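# Stack green block on the blue octagon's peg, release

## Task

Slide the green block down over the peg that already holds the blue octagonal piece so that the green block sits on top of the blue piece, then withdraw both hands so that in the final state no part of the robot is in contact with the board or with any piece.

## Robot and tools

Robot: two arms. left_arm stands on the +y side with its base near (+0.025, +0.271, +0.031) m and carries a left hand. right_arm's base is near (+0.032, -0.282, +0.034) m and carries a right hand. Each base is yawed very slightly. The left hand mirrors the right one.

Scene frame: origin at table-top height, halfway between the nominal bases. +z is up, +x points out over the table, +y toward left_arm. Image left and right do not match arm names. Reported positions are in metres, orientations are quat_wxyz, and both can be wrong by a few cm, worse at long reach.

Hand point axes (right hand): +z runs along straight fingers toward the tips, +y points out of the palm face, +x runs across the palm away from the thumb. On the left hand +x points toward the thumb. The palm face is at y = -0.062. Straight fingertips end about 0.156 m past the hand point along z. The thumb, when straight, sticks out sideways about 0.154 m. A rigid mast by the wrist on the palm side (x +0.05 to +0.10, z -0.16 to -0.11, up to y = +0.06; x sign flipped on the left hand) can strike objects. Fingertips carry rubber caps.

execute_actions(actions, cameras): actions is a list of actions run in sequence. Each action lasts 0.5 s and is a table of at most 15 rows, one per 1/30 s step. If it has fewer rows, the last row repeats. Each row is one flat list of 48 numbers, all in [-1, 1], covering both arms even when one stays idle:
1-6: left_arm dx, dy, dz, rx, ry, rz.
7-22: left hand motor goals.
23-24: left current_limit, speed.
25-30: right_arm dx, dy, dz, rx, ry, rz.
31-46: right hand motor goals.
47-48: right current_limit, speed.

Arm numbers are offsets, not poses. They are measured from that arm's Hand target as it was when the action began, along that target's own axes. Every row in an action refers back to that same starting target, not to the row before it. A repeated action therefore moves the arm again. Scale: 1.0 equals 0.6 m for dx/dy/dz and 180 degrees for the rotation vector rx/ry/rz. Each step, the commanded orientation is limited to 40 degrees away from the measured one. The arm may fall short of the target. An all-zero action asks again for the target. If the arm still rests short, send the remaining gap as a new offset. Tiny moves may not start at all. The right elbow sags under load, so command extra height. To stop pressing on something, aim back past the current hand point.

Hand numbers are absolute goal angles, scaled linearly between each hinge's stops (degrees at +1, at -1; value that is straight). Order for each hand:
- index_abd, index_mcp, index_pip, index_dip
- middle_abd, middle_mcp, middle_pip, middle_dip
- ring_abd, ring_mcp, ring_pip, ring_dip
- thumb_cmc, thumb_axl, thumb_mcp, thumb_ipl

Finger ranges: _abd (+60, -60; 0.00), swinging away from the thumb. _mcp (+128, -18; -0.75), _pip (+108, -29; -0.58) and _dip (+117, -21; -0.70) curl toward the palm.

Thumb ranges: thumb_cmc (+120, -20; -0.71) brings the thumb in front of the palm. thumb_axl (+140, -27; -0.68) rotates the thumb about its own line. thumb_mcp (+109, -69; -0.23) and thumb_ipl (+108, -77; -0.17) bend it.

Zero is a real goal. To leave a hand unchanged, resend its hand_goal values and its limit and speed.

current_limit maps -1..+1 to 0..550 mA, with an 11 mA floor. Very low values may not lift a finger. speed sets the goal slew rate to (speed+1)/2 of 8.5 rad/s. Start values are +0.4 and -0.6. Settings persist until changed.

cameras: a list of names (cam_high, cam_left_wrist, cam_right_wrist, or ["all"]). Images are sent back only when actions is empty or cameras requests them. An unknown name invalidates the whole call.

zoom_image(camera, region): gives an enlarged view of part of the most recent image from one of those three cameras. region is [x0, y0, x1, y1] in pixels, measured from the top-left corner, at most 504 wide and 504 high. Images are 504x504.

finished_scene(scene): pass the current scene number. This ends the scene and cannot be undone. The goal must still hold once the robot lets go. Tool calls later in the same reply act on the next scene.

Results:
- end_effector_position and quat for each arm.
- Hand target: the last commanded pose after clipping, which is the base for the next offsets.
- Joint velocities, or a note that they are within noise.
- Joint torques: sign is toward a larger joint value; the numbers include gravity, carry offsets and noise, and entries 3 and 4 wrap at ±28 N m.
- Step-by-step positions.
- Per hand motor: hand_goal, hand_measured, hand_current_ma (positive pushes toward -1) and hand_state (moving, goal, blocked, overload).
- hand_current_limit and hand_speed.
A few cm of rest error by itself does not mean contact.

Gripping: a finger only presses while its goal lies past the object's surface. Gear friction can keep holding even after the limit drops.

What to avoid:
- Letting anything drop or land off the table.
- Releasing a piece while it is still moving.
- Hitting the board or fixed things hard.
- Contact between the two arms or hands; this can end the scene.
- Motor currents at or above 495 mA for 5 s. The motor shuts off for 10 s and holds nothing.
- Motor overheating. MOTOR HOT appears at 85 °C; at 100 °C the arm goes limp for 30-60 s. Long holds, full stretches and pushing against unreachable targets cause this.
- Leaving the wrist near the waist axis. Small moves there can swing the whole arm.

Pieces may be nudged by outside disturbances now and then. While you reason, the robot keeps holding your last command.

Each tool is called after "Call:" as name([rows], argument=value, ...), one row to a line, values as JSON.

## Session

Call:
execute_actions(actions=[])

Scene clock: 0.00 s.
left_arm: end_effector_position=(+0.6495, -0.1511, +0.3809) hand_goal=(+0.000, -0.754, -0.576, -0.696, +0.000, -0.754, -0.576, -0.696, +0.000, -0.754, -0.576, -0.696, -0.714, -0.678, -0.226, -0.168) hand_measured=(+0.000, -0.754, -0.576, -0.696, +0.000, -0.754, -0.576, -0.696, +0.000, -0.754, -0.576, -0.696, -0.714, -0.678, -0.226, -0.168) hand_current_ma=(+0, +0, +0, +0, +0, +0, +0, +0, +0, +0, +0, +0, +0, +0, +0, +0) hand_state=(goal, goal, goal, goal, goal, goal, goal, goal, goal, goal, goal, goal, goal, goal, goal, goal) hand_current_limit=0.40 hand_speed=-0.60 end_effector_quat_wxyz=(+0.266, +0.935, -0.034, +0.230) | right_arm: end_effector_position=(+0.6019, -0.1849, +0.1554) hand_goal=(+0.000, -0.754, -0.576, -0.696, +0.000, -0.754, -0.576, -0.696, +0.000, -0.754, -0.576, -0.696, -0.714, -0.678, -0.226, -0.168) hand_measured=(+0.000, -0.754, -0.576, -0.696, +0.000, -0.754, -0.576, -0.696, +0.000, -0.754, -0.576, -0.696, -0.714, -0.678, -0.226, -0.168) hand_current_ma=(+0, +0, +0, +0, +0, +0, +0, +0, +0, +0, +0, +0, +0, +0, +0, +0) hand_state=(goal, goal, goal, goal, goal, goal, goal, goal, goal, goal, goal, goal, goal, goal, goal, goal) hand_current_limit=0.40 hand_speed=-0.60 end_effector_quat_wxyz=(+0.464, -0.040, +0.873, +0.143)
Joint positions: left_arm=[-0.467 1.818 1.834 -0.918 0.291 1.097] | right_arm=[-0.066 1.652 0.813 0.241 -0.351 -1.549]
Joint velocities: within noise
Joint torques (N m): no reading
Heat: left arm: hottest waist 27 °C; right arm: hottest elbow 29 °C.
Hand target: left_arm +0.6545, -0.1534, +0.3863; +0.269, +0.933, -0.035, +0.237 | right_arm +0.6102, -0.1855, +0.1650; +0.475, -0.043, +0.868, +0.141

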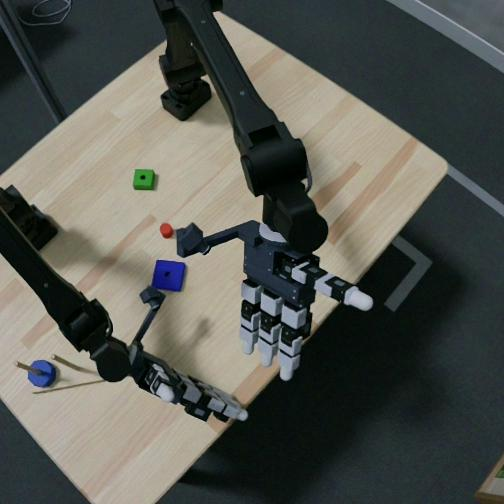

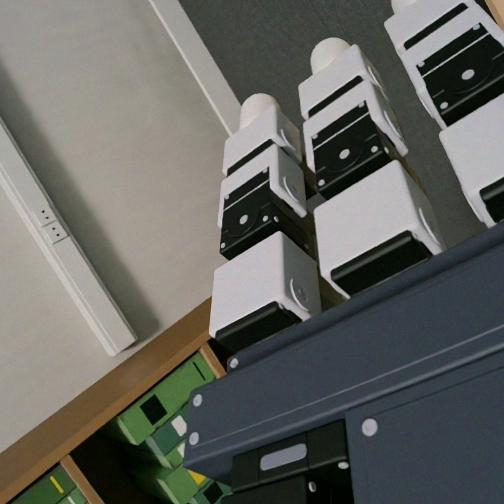

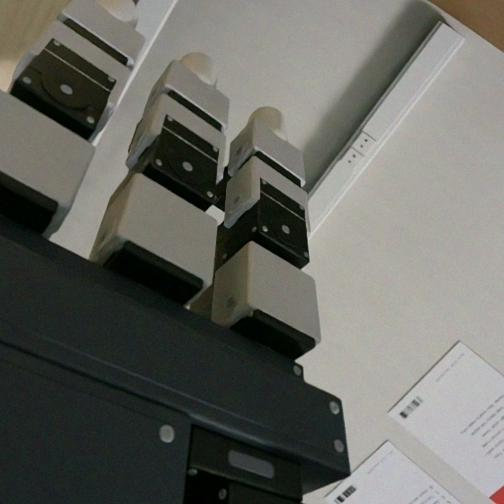

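Call:
zoom_image(camera="cam_high", region=[0, 120, 252, 420])

Call:
zoom_image(camera="cam_high", region=[0, 320, 140, 420])

Scaled by 1.680 from the camera's 504x504 image, which has a finer 720x720 frame.

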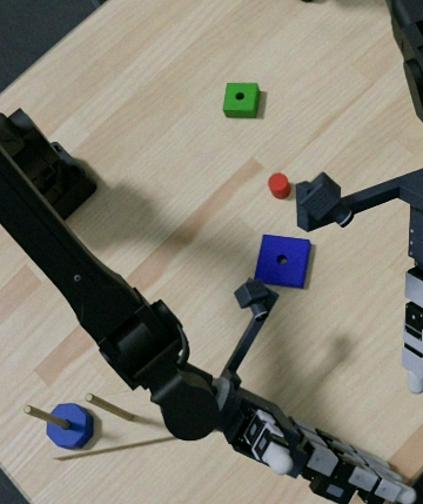

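Scaled by 3.600 from the camera's 504x504 image, which has a finer 720x720 frame.

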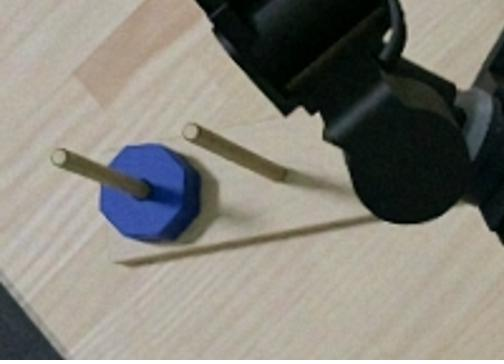

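Call:
execute_actions([
  [[-0.0289,-0.0448,-0.0585,0,0,0,0,-0.754,-0.576,-0.696,0,-0.754,-0.576,-0.696,0,-0.754,-0.576,-0.696,-0.714,-0.678,-0.226,-0.168,0.4,-0.6,0,0,0,0,0,0,0,-0.754,-0.576,-0.696,0,-0.754,-0.576,-0.696,0,-0.754,-0.576,-0.696,-0.714,-0.678,-0.226,-0.168,0.4,-0.6]],
  [[-0.0289,-0.0448,-0.0585,0,0,0,0,-0.754,-0.576,-0.696,0,-0.754,-0.576,-0.696,0,-0.754,-0.576,-0.696,-0.714,-0.678,-0.226,-0.168,0.4,-0.6,0,0,0,0,0,0,0,-0.754,-0.576,-0.696,0,-0.754,-0.576,-0.696,0,-0.754,-0.576,-0.696,-0.714,-0.678,-0.226,-0.168,0.4,-0.6]],
  [[-0.0289,-0.0448,-0.0585,0,0,0,0,-0.754,-0.576,-0.696,0,-0.754,-0.576,-0.696,0,-0.754,-0.576,-0.696,-0.714,-0.678,-0.226,-0.168,0.4,-0.6,0,0,0,0,0,0,0,-0.754,-0.576,-0.696,0,-0.754,-0.576,-0.696,0,-0.754,-0.576,-0.696,-0.714,-0.678,-0.226,-0.168,0.4,-0.6]],
], cameras=["cam_high"])

Scene clock: 5.07 s.
left_arm: end_effector_position=(+0.5798, -0.0374, +0.4077) hand_goal=(+0.000, -0.754, -0.576, -0.696, +0.000, -0.754, -0.576, -0.696, +0.000, -0.754, -0.576, -0.696, -0.714, -0.678, -0.226, -0.168) hand_measured=(+0.000, -0.756, -0.576, -0.696, +0.000, -0.756, -0.576, -0.696, +0.000, -0.756, -0.576, -0.696, -0.718, -0.678, -0.224, -0.168) hand_current_ma=(+0, -2, +0, +0, +0, -2, +0, +0, +0, -1, +0, +0, -2, +0, +1, +0) hand_state=(goal, goal, goal, goal, goal, goal, goal, goal, goal, goal, goal, goal, goal, goal, goal, goal) hand_current_limit=0.40 hand_speed=-0.60 end_effector_quat_wxyz=(+0.273, +0.931, -0.033, +0.241) | right_arm: end_effector_position=(+0.6019, -0.1849, +0.1554) hand_goal=(+0.000, -0.754, -0.576, -0.696, +0.000, -0.754, -0.576, -0.696, +0.000, -0.754, -0.576, -0.696, -0.714, -0.678, -0.226, -0.168) hand_measured=(+0.000, -0.754, -0.576, -0.696, +0.000, -0.754, -0.576, -0.696, +0.000, -0.754, -0.576, -0.696, -0.714, -0.678, -0.226, -0.168) hand_current_ma=(+1, +1, -1, +0, +1, +1, -1, +0, +1, +1, -1, +0, +0, +1, +0, +0) hand_state=(goal, goal, goal, goal, goal, goal, goal, goal, goal, goal, goal, goal, goal, goal, goal, goal) hand_current_limit=0.40 hand_speed=-0.60 end_effector_quat_wxyz=(+0.464, -0.040, +0.873, +0.143)
Joint positions: left_arm=[-0.322 1.524 1.521 -0.912 0.383 1.211] | right_arm=[-0.066 1.652 0.813 0.241 -0.351 -1.549]
Joint torques (N m): left_arm=[-0.03 -12.92 10.3 1.78 0.53 0.1] | right_arm=[-0.21 -10.23 8.25 2.4 -0.36 0.04]
Heat: left arm: hottest shoulder 28 °C; right arm: hottest elbow 30 °C.
Hand target: left_arm +0.5794, -0.0334, +0.4015; +0.269, +0.933, -0.035, +0.237 | right_arm +0.6102, -0.1855, +0.1650; +0.475, -0.043, +0.868, +0.141
Off the commanded pose: left_arm 0.008 m, 1 deg | right_arm 0.013 m, 1 deg.
Step readings (end_effector_position of left_arm | right_arm):
0: (+0.6495, -0.1511, +0.3809) | (+0.6019, -0.1849, +0.1554)
1: (+0.6494, -0.1511, +0.3809) | (+0.6019, -0.1849, +0.1554)
2: (+0.6484, -0.1509, +0.3808) | (+0.6019, -0.1849, +0.1554)
4: (+0.6428, -0.1459, +0.3789) | (+0.6019, -0.1849, +0.1554)
8: (+0.6282, -0.1335, +0.3793) | (+0.6019, -0.1849, +0.1554)
15: (+0.6258, -0.1190, +0.3981) | (+0.6019, -0.1849, +0.1554)
16: (+0.6257, -0.1179, +0.3988) | (+0.6019, -0.1849, +0.1554)
17: (+0.6242, -0.1157, +0.3986) | (+0.6019, -0.1849, +0.1554)
19: (+0.6161, -0.1095, +0.3946) | (+0.6019, -0.1849, +0.1554)
23: (+0.6049, -0.0919, +0.3894) | (+0.6019, -0.1849, +0.1554)
30: (+0.6043, -0.0774, +0.4002) | (+0.6019, -0.1849, +0.1554)
31: (+0.6036, -0.0772, +0.4006) | (+0.6019, -0.1849, +0.1554)
32: (+0.6015, -0.0754, +0.4006) | (+0.6019, -0.1849, +0.1554)
34: (+0.5927, -0.0708, +0.3974) | (+0.6019, -0.1849, +0.1554)
38: (+0.5820, -0.0528, +0.3962) | (+0.6019, -0.1849, +0.1554)
45: (+0.5813, -0.0373, +0.4096) | (+0.6019, -0.1849, +0.1554)
Images, in order (width x height): cam_high 504x504.

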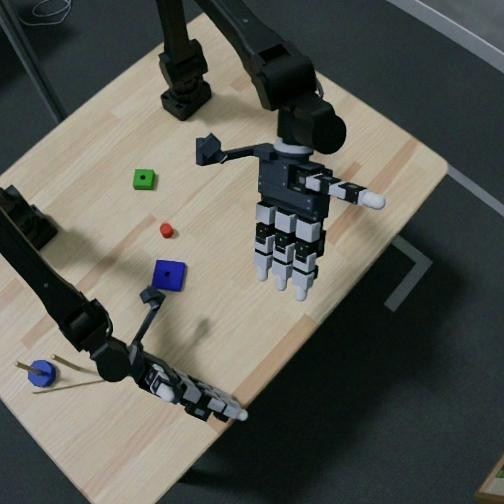

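Call:
zoom_image(camera="cam_high", region=[110, 140, 210, 300])

Scaled by 3.150 from the camera's 504x504 image, which has a finer 720x720 frame.

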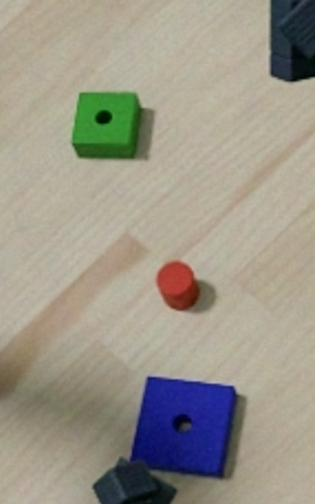

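Call:
execute_actions([
  [[-0.035,-0.055,-0.070,0,0,0,0,-0.754,-0.576,-0.696,0,-0.754,-0.576,-0.696,0,-0.754,-0.576,-0.696,-0.714,-0.678,-0.226,-0.168,0.4,-0.6,-0.08,0,-0.04,-0.0208,-0.0295,-0.1072,0,-0.754,-0.576,-0.696,0,-0.754,-0.576,-0.696,0,-0.754,-0.576,-0.696,-0.714,-0.678,-0.226,-0.168,0.4,-0.6]],
  [[-0.035,-0.055,-0.070,0,0,0,0,-0.754,-0.576,-0.696,0,-0.754,-0.576,-0.696,0,-0.754,-0.576,-0.696,-0.714,-0.678,-0.226,-0.168,0.4,-0.6,-0.08,0,-0.04,-0.0208,-0.0295,-0.1072,0,-0.754,-0.576,-0.696,0,-0.754,-0.576,-0.696,0,-0.754,-0.576,-0.696,-0.714,-0.678,-0.226,-0.168,0.4,-0.6]],
  [[-0.035,-0.055,-0.070,0,0,0,0,-0.754,-0.576,-0.696,0,-0.754,-0.576,-0.696,0,-0.754,-0.576,-0.696,-0.714,-0.678,-0.226,-0.168,0.4,-0.6,0,0,0,-0.0208,-0.0295,-0.1072,0,-0.754,-0.576,-0.696,0,-0.754,-0.576,-0.696,0,-0.754,-0.576,-0.696,-0.714,-0.678,-0.226,-0.168,0.4,-0.6]],
], cameras=["cam_high"])

Scene clock: 8.53 s.
left_arm: end_effector_position=(+0.4915, +0.1084, +0.4238) hand_goal=(+0.000, -0.754, -0.576, -0.696, +0.000, -0.754, -0.576, -0.696, +0.000, -0.754, -0.576, -0.696, -0.714, -0.678, -0.226, -0.168) hand_measured=(+0.000, -0.758, -0.576, -0.696, +0.000, -0.758, -0.576, -0.696, +0.000, -0.758, -0.576, -0.696, -0.718, -0.678, -0.224, -0.168) hand_current_ma=(+0, -3, +0, +0, +0, -3, +0, +0, +0, -3, +0, +0, -4, +0, +1, +0) hand_state=(goal, goal, goal, goal, goal, goal, goal, goal, goal, goal, goal, goal, goal, goal, goal, goal) hand_current_limit=0.40 hand_speed=-0.60 end_effector_quat_wxyz=(+0.271, +0.931, -0.035, +0.244) | right_arm: end_effector_position=(+0.6065, -0.1868, +0.2651) hand_goal=(+0.000, -0.754, -0.576, -0.696, +0.000, -0.754, -0.576, -0.696, +0.000, -0.754, -0.576, -0.696, -0.714, -0.678, -0.226, -0.168) hand_measured=(+0.002, -0.752, -0.576, -0.696, +0.002, -0.752, -0.576, -0.696, +0.002, -0.752, -0.576, -0.696, -0.714, -0.678, -0.226, -0.168) hand_current_ma=(+3, +2, -1, +0, +3, +3, -1, +0, +3, +3, -1, +0, +1, +1, +1, +0) hand_state=(goal, goal, goal, goal, goal, goal, goal, goal, goal, goal, goal, goal, goal, goal, goal, goal) hand_current_limit=0.40 hand_speed=-0.60 end_effector_quat_wxyz=(+0.658, -0.353, +0.662, +0.069)
Joint positions: left_arm=[-0.026 1.256 1.308 -1.087 0.547 1.49] | right_arm=[-0.141 1.621 0.976 0.476 -0.735 -2.07]
Joint torques (N m): left_arm=[0.26 -8.23 10.19 1.07 0.8 0.09] | right_arm=[-0.67 -10.11 9.11 3.08 -0.35 0.03]
Heat: left arm: hottest shoulder 28 °C; right arm: hottest elbow 30 °C.
Hand target: left_arm +0.4894, +0.1124, +0.4180; +0.269, +0.933, -0.035, +0.236 | right_arm +0.6143, -0.1929, +0.2709; +0.588, -0.480, +0.651, -0.020
Off the commanded pose: left_arm 0.007 m, 1 deg | right_arm 0.011 m, 20 deg.
joint sent to its limit (right arm) — joint 6 (wrist roll), lower limit. The joint targets are off in orientation, not in position.
Step readings (end_effector_position of left_arm | right_arm):
0: (+0.5798, -0.0374, +0.4077) | (+0.6019, -0.1849, +0.1554)
1: (+0.5794, -0.0373, +0.4074) | (+0.6016, -0.1847, +0.1553)
2: (+0.5781, -0.0354, +0.4069) | (+0.5994, -0.1832, +0.1556)
4: (+0.5690, -0.0297, +0.4036) | (+0.5944, -0.1813, +0.1583)
8: (+0.5564, -0.0058, +0.4016) | (+0.5959, -0.1866, +0.1786)
15: (+0.5528, +0.0119, +0.4172) | (+0.6068, -0.1929, +0.2092)
16: (+0.5519, +0.0118, +0.4176) | (+0.6064, -0.1924, +0.2092)
17: (+0.5501, +0.0135, +0.4175) | (+0.6040, -0.1911, +0.2092)
19: (+0.5405, +0.0189, +0.4139) | (+0.5991, -0.1879, +0.2106)
23: (+0.5283, +0.0441, +0.4097) | (+0.5967, -0.1854, +0.2288)
30: (+0.5234, +0.0604, +0.4203) | (+0.6021, -0.1858, +0.2581)
31: (+0.5225, +0.0604, +0.4205) | (+0.6019, -0.1859, +0.2583)
32: (+0.5207, +0.0622, +0.4204) | (+0.6008, -0.1852, +0.2603)
34: (+0.5119, +0.0680, +0.4183) | (+0.6018, -0.1842, +0.2654)
38: (+0.5005, +0.0943, +0.4165) | (+0.6050, -0.1852, +0.2733)
45: (+0.4935, +0.1089, +0.4247) | (+0.6062, -0.1873, +0.2669)
Images, in order (width x height): cam_high 504x504.

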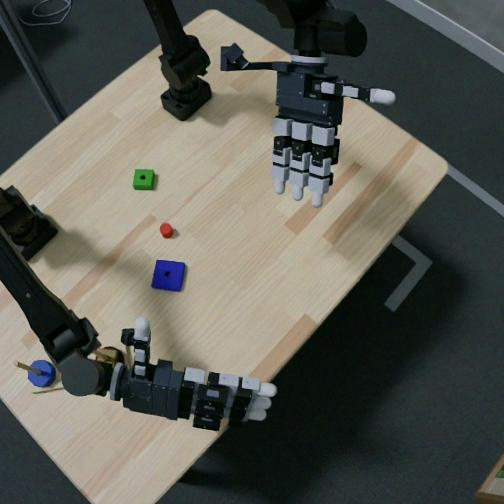

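Call:
zoom_image(camera="cam_high", region=[0, 330, 80, 410])

Call:
zoom_image(camera="cam_high", region=[125, 160, 185, 220])

Scaled by 6.300 from the camera's 504x504 image, which has a finer 720x720 frame.

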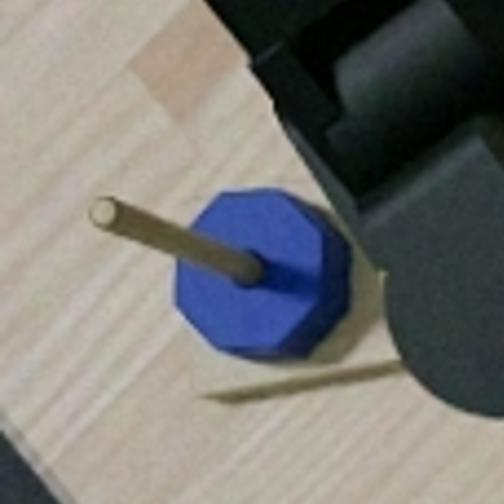

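Scaled by 8.400 from the camera's 504x504 image, which has a finer 720x720 frame.

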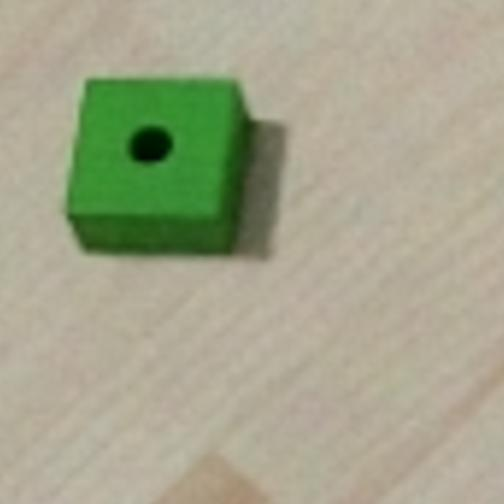

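Call:
zoom_image(camera="cam_high", region=[0, 40, 250, 290])

Scaled by 2.016 from the camera's 504x504 image, which has a finer 720x720 frame.

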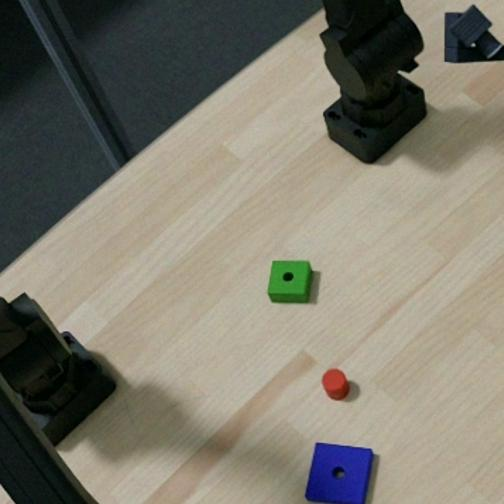

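Call:
execute_actions([
  [[-0.035,-0.055,-0.070,0,0,0,0,-0.754,-0.576,-0.696,0,-0.754,-0.576,-0.696,0,-0.754,-0.576,-0.696,-0.714,-0.678,-0.226,-0.168,0.4,-0.6,0,0,0,0,0,0.15,0,-0.754,-0.576,-0.696,0,-0.754,-0.576,-0.696,0,-0.754,-0.576,-0.696,-0.714,-0.678,-0.226,-0.168,0.4,-0.6]],
  [[-0.035,-0.055,-0.070,0,0,0,0,-0.754,-0.576,-0.696,0,-0.754,-0.576,-0.696,0,-0.754,-0.576,-0.696,-0.714,-0.678,-0.226,-0.168,0.4,-0.6,0,0,-0.05,0,0,0.15,0,-0.754,-0.576,-0.696,0,-0.754,-0.576,-0.696,0,-0.754,-0.576,-0.696,-0.714,-0.678,-0.226,-0.168,0.4,-0.6]],
  [[0,0,0,0,0,0,0,-0.754,-0.576,-0.696,0,-0.754,-0.576,-0.696,0,-0.754,-0.576,-0.696,-0.714,-0.678,-0.226,-0.168,0.4,-0.6,0,0,-0.05,0,0,0.15,0,-0.754,-0.576,-0.696,0,-0.754,-0.576,-0.696,0,-0.754,-0.576,-0.696,-0.714,-0.678,-0.226,-0.168,0.4,-0.6]],
  [[0,0,0,0,0,0,0,-0.754,-0.576,-0.696,0,-0.754,-0.576,-0.696,0,-0.754,-0.576,-0.696,-0.714,-0.678,-0.226,-0.168,0.4,-0.6,0,0,-0.05,0,0,0.15,0,-0.754,-0.576,-0.696,0,-0.754,-0.576,-0.696,0,-0.754,-0.576,-0.696,-0.714,-0.678,-0.226,-0.168,0.4,-0.6]],
], cameras=["cam_high","cam_right_wrist"])

Scene clock: 17.30 s.
left_arm: end_effector_position=(+0.4305, +0.2052, +0.4298) hand_goal=(+0.000, -0.754, -0.576, -0.696, +0.000, -0.754, -0.576, -0.696, +0.000, -0.754, -0.576, -0.696, -0.714, -0.678, -0.226, -0.168) hand_measured=(+0.000, -0.758, -0.576, -0.696, +0.000, -0.758, -0.576, -0.696, +0.000, -0.758, -0.576, -0.696, -0.718, -0.678, -0.224, -0.168) hand_current_ma=(+0, -4, +0, +0, +0, -3, +0, +0, +0, -3, +0, +0, -4, +0, +2, +0) hand_state=(goal, goal, goal, goal, goal, goal, goal, goal, goal, goal, goal, goal, goal, goal, goal, goal) hand_current_limit=0.40 hand_speed=-0.60 end_effector_quat_wxyz=(+0.270, +0.932, -0.037, +0.239) | right_arm: end_effector_position=(+0.5450, -0.2455, +0.2928) hand_goal=(+0.000, -0.754, -0.576, -0.696, +0.000, -0.754, -0.576, -0.696, +0.000, -0.754, -0.576, -0.696, -0.714, -0.678, -0.226, -0.168) hand_measured=(+0.002, -0.760, -0.576, -0.696, +0.002, -0.760, -0.576, -0.696, +0.002, -0.760, -0.576, -0.696, -0.720, -0.678, -0.226, -0.168) hand_current_ma=(+3, -11, -1, +0, +3, -12, -1, +0, +3, -12, -1, +0, -12, +1, +1, +0) hand_state=(goal, goal, goal, goal, goal, goal, goal, goal, goal, goal, goal, goal, goal, goal, goal, goal) hand_current_limit=0.40 hand_speed=-0.60 end_effector_quat_wxyz=(+0.352, +0.247, +0.777, +0.459)
Joint positions: left_arm=[0.26 1.172 1.275 -1.332 0.666 1.813] | right_arm=[-0.21 1.367 0.661 0.229 -0.768 -0.692]
Joint torques (N m): left_arm=[0.32 -6.3 10.55 0.64 1.02 0.1] | right_arm=[0.91 -8.23 6.95 3.04 -0.34 0.1]
Heat: left arm: hottest shoulder 28 °C; right arm: hottest elbow 31 °C.
Hand target: left_arm +0.4294, +0.2097, +0.4291; +0.269, +0.933, -0.035, +0.236 | right_arm +0.5436, -0.2413, +0.2986; +0.362, +0.244, +0.771, +0.464
Off the commanded pose: left_arm 0.005 m, 0 deg | right_arm 0.007 m, 1 deg.
Step readings (end_effector_position of left_arm | right_arm):
0: (+0.4914, +0.1084, +0.4238) | (+0.6065, -0.1868, +0.2651)
1: (+0.4912, +0.1085, +0.4239) | (+0.6064, -0.1868, +0.2650)
2: (+0.4897, +0.1105, +0.4241) | (+0.6060, -0.1868, +0.2632)
4: (+0.4824, +0.1172, +0.4241) | (+0.6041, -0.1871, +0.2569)
8: (+0.4722, +0.1449, +0.4236) | (+0.5977, -0.1865, +0.2418)
15: (+0.4638, +0.1575, +0.4282) | (+0.5972, -0.1865, +0.2400)
16: (+0.4629, +0.1575, +0.4280) | (+0.5976, -0.1865, +0.2412)
17: (+0.4611, +0.1594, +0.4284) | (+0.5970, -0.1866, +0.2444)
19: (+0.4542, +0.1668, +0.4297) | (+0.5955, -0.1888, +0.2540)
23: (+0.4444, +0.1958, +0.4304) | (+0.5945, -0.2018, +0.2703)
30: (+0.4341, +0.2063, +0.4310) | (+0.5899, -0.2100, +0.2721)
31: (+0.4335, +0.2061, +0.4308) | (+0.5894, -0.2100, +0.2716)
32: (+0.4329, +0.2059, +0.4306) | (+0.5882, -0.2100, +0.2724)
34: (+0.4320, +0.2056, +0.4303) | (+0.5807, -0.2105, +0.2742)
38: (+0.4312, +0.2054, +0.4300) | (+0.5673, -0.2155, +0.2747)
45: (+0.4307, +0.2052, +0.4298) | (+0.5649, -0.2220, +0.2786)
46: (+0.4307, +0.2052, +0.4298) | (+0.5652, -0.2229, +0.2795)
47: (+0.4306, +0.2052, +0.4298) | (+0.5646, -0.2238, +0.2807)
49: (+0.4306, +0.2052, +0.4298) | (+0.5573, -0.2260, +0.2836)
53: (+0.4306, +0.2052, +0.4298) | (+0.5422, -0.2298, +0.2880)
60: (+0.4305, +0.2052, +0.4298) | (+0.5419, -0.2408, +0.2926)
Images, in order (width x height): cam_high 504x504, cam_right_wrist 504x504.

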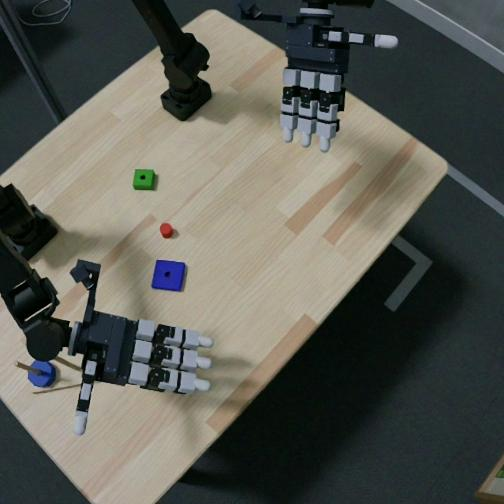

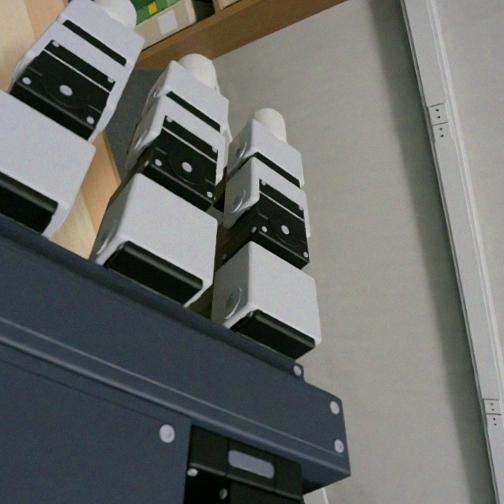

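Call:
execute_actions([
  [[-0.0243,-0.0648,-0.0573,0,0,0,0,-0.754,-0.576,-0.696,0,-0.754,-0.576,-0.696,0,-0.754,-0.576,-0.696,-0.714,-0.678,-0.226,-0.168,0.4,-0.6,0.0877,0.0155,-0.0357,0.0827,0.0155,0.0834,0,-0.754,-0.576,-0.696,0,-0.754,-0.576,-0.696,0,-0.754,-0.576,-0.696,-0.714,-0.678,-0.226,-0.168,0.4,-0.6]],
  [[-0.0243,-0.0648,-0.0573,0,0,0,0,-0.754,-0.576,-0.696,0,-0.754,-0.576,-0.696,0,-0.754,-0.576,-0.696,-0.714,-0.678,-0.226,-0.168,0.4,-0.6,0.0893,-0.0167,-0.0313,0.0827,0.0155,0.0834,0,-0.754,-0.576,-0.696,0,-0.754,-0.576,-0.696,0,-0.754,-0.576,-0.696,-0.714,-0.678,-0.226,-0.168,0.4,-0.6]],
  [[-0.0243,-0.0648,-0.0573,0,0,0,0,-0.754,-0.576,-0.696,0,-0.754,-0.576,-0.696,0,-0.754,-0.576,-0.696,-0.714,-0.678,-0.226,-0.168,0.4,-0.6,0.0827,-0.046,-0.019,0.0827,0.0155,0.0834,0,-0.754,-0.576,-0.696,0,-0.754,-0.576,-0.696,0,-0.754,-0.576,-0.696,-0.714,-0.678,-0.226,-0.168,0.4,-0.6]],
  [[-0.0243,-0.0648,-0.0573,0,0,0,0,-0.754,-0.576,-0.696,0,-0.754,-0.576,-0.696,0,-0.754,-0.576,-0.696,-0.714,-0.678,-0.226,-0.168,0.4,-0.6,0.0685,-0.0685,-0.0005,0.0827,0.0155,0.0834,0,-0.754,-0.576,-0.696,0,-0.754,-0.576,-0.696,0,-0.754,-0.576,-0.696,-0.714,-0.678,-0.226,-0.168,0.4,-0.6]],
], cameras=["cam_high"])

Scene clock: 21.43 s.
left_arm: end_effector_position=(+0.3541, +0.4080, +0.4235) hand_goal=(+0.000, -0.754, -0.576, -0.696, +0.000, -0.754, -0.576, -0.696, +0.000, -0.754, -0.576, -0.696, -0.714, -0.678, -0.226, -0.168) hand_measured=(+0.000, -0.758, -0.576, -0.696, +0.000, -0.758, -0.576, -0.696, +0.000, -0.758, -0.576, -0.696, -0.720, -0.678, -0.224, -0.168) hand_current_ma=(+0, -3, +0, +0, +0, -3, +0, +0, +0, -3, +0, +0, -5, +0, +2, +0) hand_state=(goal, goal, goal, goal, goal, goal, goal, goal, goal, goal, goal, goal, goal, goal, goal, goal) hand_current_limit=0.40 hand_speed=-0.60 end_effector_quat_wxyz=(+0.207, +0.928, +0.159, +0.267) | right_arm: end_effector_position=(+0.3378, -0.1267, +0.2640) hand_goal=(+0.000, -0.754, -0.576, -0.696, +0.000, -0.754, -0.576, -0.696, +0.000, -0.754, -0.576, -0.696, -0.714, -0.678, -0.226, -0.168) hand_measured=(+0.000, -0.756, -0.576, -0.696, +0.000, -0.756, -0.576, -0.696, +0.000, -0.756, -0.576, -0.696, -0.716, -0.678, -0.224, -0.168) hand_current_ma=(+0, -2, -1, +0, +0, -2, -1, +0, +0, -2, -1, +0, -5, +1, +5, +0) hand_state=(goal, goal, goal, goal, goal, goal, goal, goal, goal, goal, goal, goal, goal, goal, goal, goal) hand_current_limit=0.40 hand_speed=-0.60 end_effector_quat_wxyz=(-0.145, +0.679, +0.702, +0.156)
Joint positions: left_arm=[0.885 1.156 1.275 -1.548 0.677 2.088] | right_arm=[0.444 0.914 0.903 -1.361 -0.383 0.442]
Joint torques (N m): left_arm=[0.21 -6.3 10.95 0.23 0.9 0.08] | right_arm=[0.44 -1.79 12.27 0.36 -0.35 0.11]
Heat: left arm: hottest shoulder 28 °C; right arm: hottest elbow 32 °C.
Hand target: left_arm +0.3495, +0.4100, +0.4290; +0.269, +0.933, -0.035, +0.236 | right_arm +0.3469, -0.1201, +0.2889; -0.139, +0.677, +0.702, +0.171
Off the commanded pose: left_arm 0.007 m, 24 deg | right_arm 0.027 m, 2 deg.
joint sent to its limit (left arm) — joint 6 (wrist roll), upper limit. The joint targets are off in orientation, not in position.
Step readings (end_effector_position of left_arm | right_arm):
0: (+0.4305, +0.2052, +0.4298) | (+0.5451, -0.2456, +0.2929)
1: (+0.4303, +0.2054, +0.4299) | (+0.5452, -0.2460, +0.2927)
2: (+0.4284, +0.2074, +0.4308) | (+0.5454, -0.2469, +0.2902)
4: (+0.4235, +0.2159, +0.4319) | (+0.5347, -0.2435, +0.2846)
8: (+0.4158, +0.2471, +0.4294) | (+0.5007, -0.2188, +0.2892)
15: (+0.4079, +0.2548, +0.4262) | (+0.4854, -0.2109, +0.2864)
16: (+0.4074, +0.2548, +0.4257) | (+0.4849, -0.2118, +0.2826)
17: (+0.4060, +0.2570, +0.4256) | (+0.4836, -0.2128, +0.2767)
19: (+0.4021, +0.2657, +0.4259) | (+0.4721, -0.2087, +0.2670)
23: (+0.3955, +0.2969, +0.4242) | (+0.4404, -0.1849, +0.2700)
30: (+0.3912, +0.3055, +0.4233) | (+0.4312, -0.1815, +0.2677)
31: (+0.3910, +0.3056, +0.4233) | (+0.4313, -0.1821, +0.2672)
32: (+0.3903, +0.3084, +0.4231) | (+0.4295, -0.1831, +0.2648)
34: (+0.3878, +0.3183, +0.4232) | (+0.4169, -0.1762, +0.2593)
38: (+0.3791, +0.3498, +0.4238) | (+0.3889, -0.1524, +0.2592)
45: (+0.3743, +0.3575, +0.4261) | (+0.3865, -0.1517, +0.2703)
46: (+0.3742, +0.3577, +0.4261) | (+0.3866, -0.1523, +0.2701)
47: (+0.3733, +0.3604, +0.4261) | (+0.3834, -0.1524, +0.2681)
49: (+0.3698, +0.3704, +0.4257) | (+0.3682, -0.1440, +0.2641)
53: (+0.3585, +0.4006, +0.4239) | (+0.3425, -0.1223, +0.2661)
60: (+0.3543, +0.4083, +0.4235) | (+0.3400, -0.1228, +0.2682)
Images, in order (width x height): cam_high 504x504.

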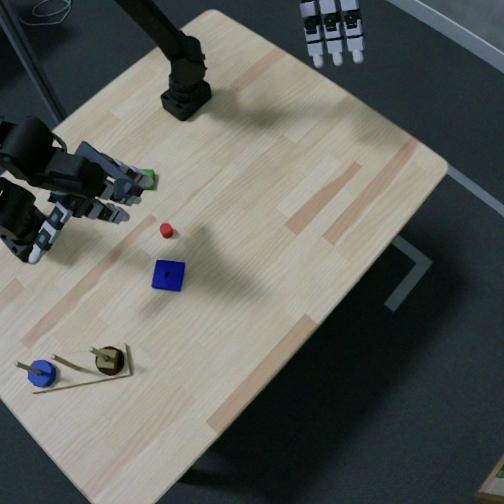

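Call:
zoom_image(camera="cam_high", region=[0, 330, 150, 410])

Scaled by 3.360 from the camera's 504x504 image, which has a finer 720x720 frame.

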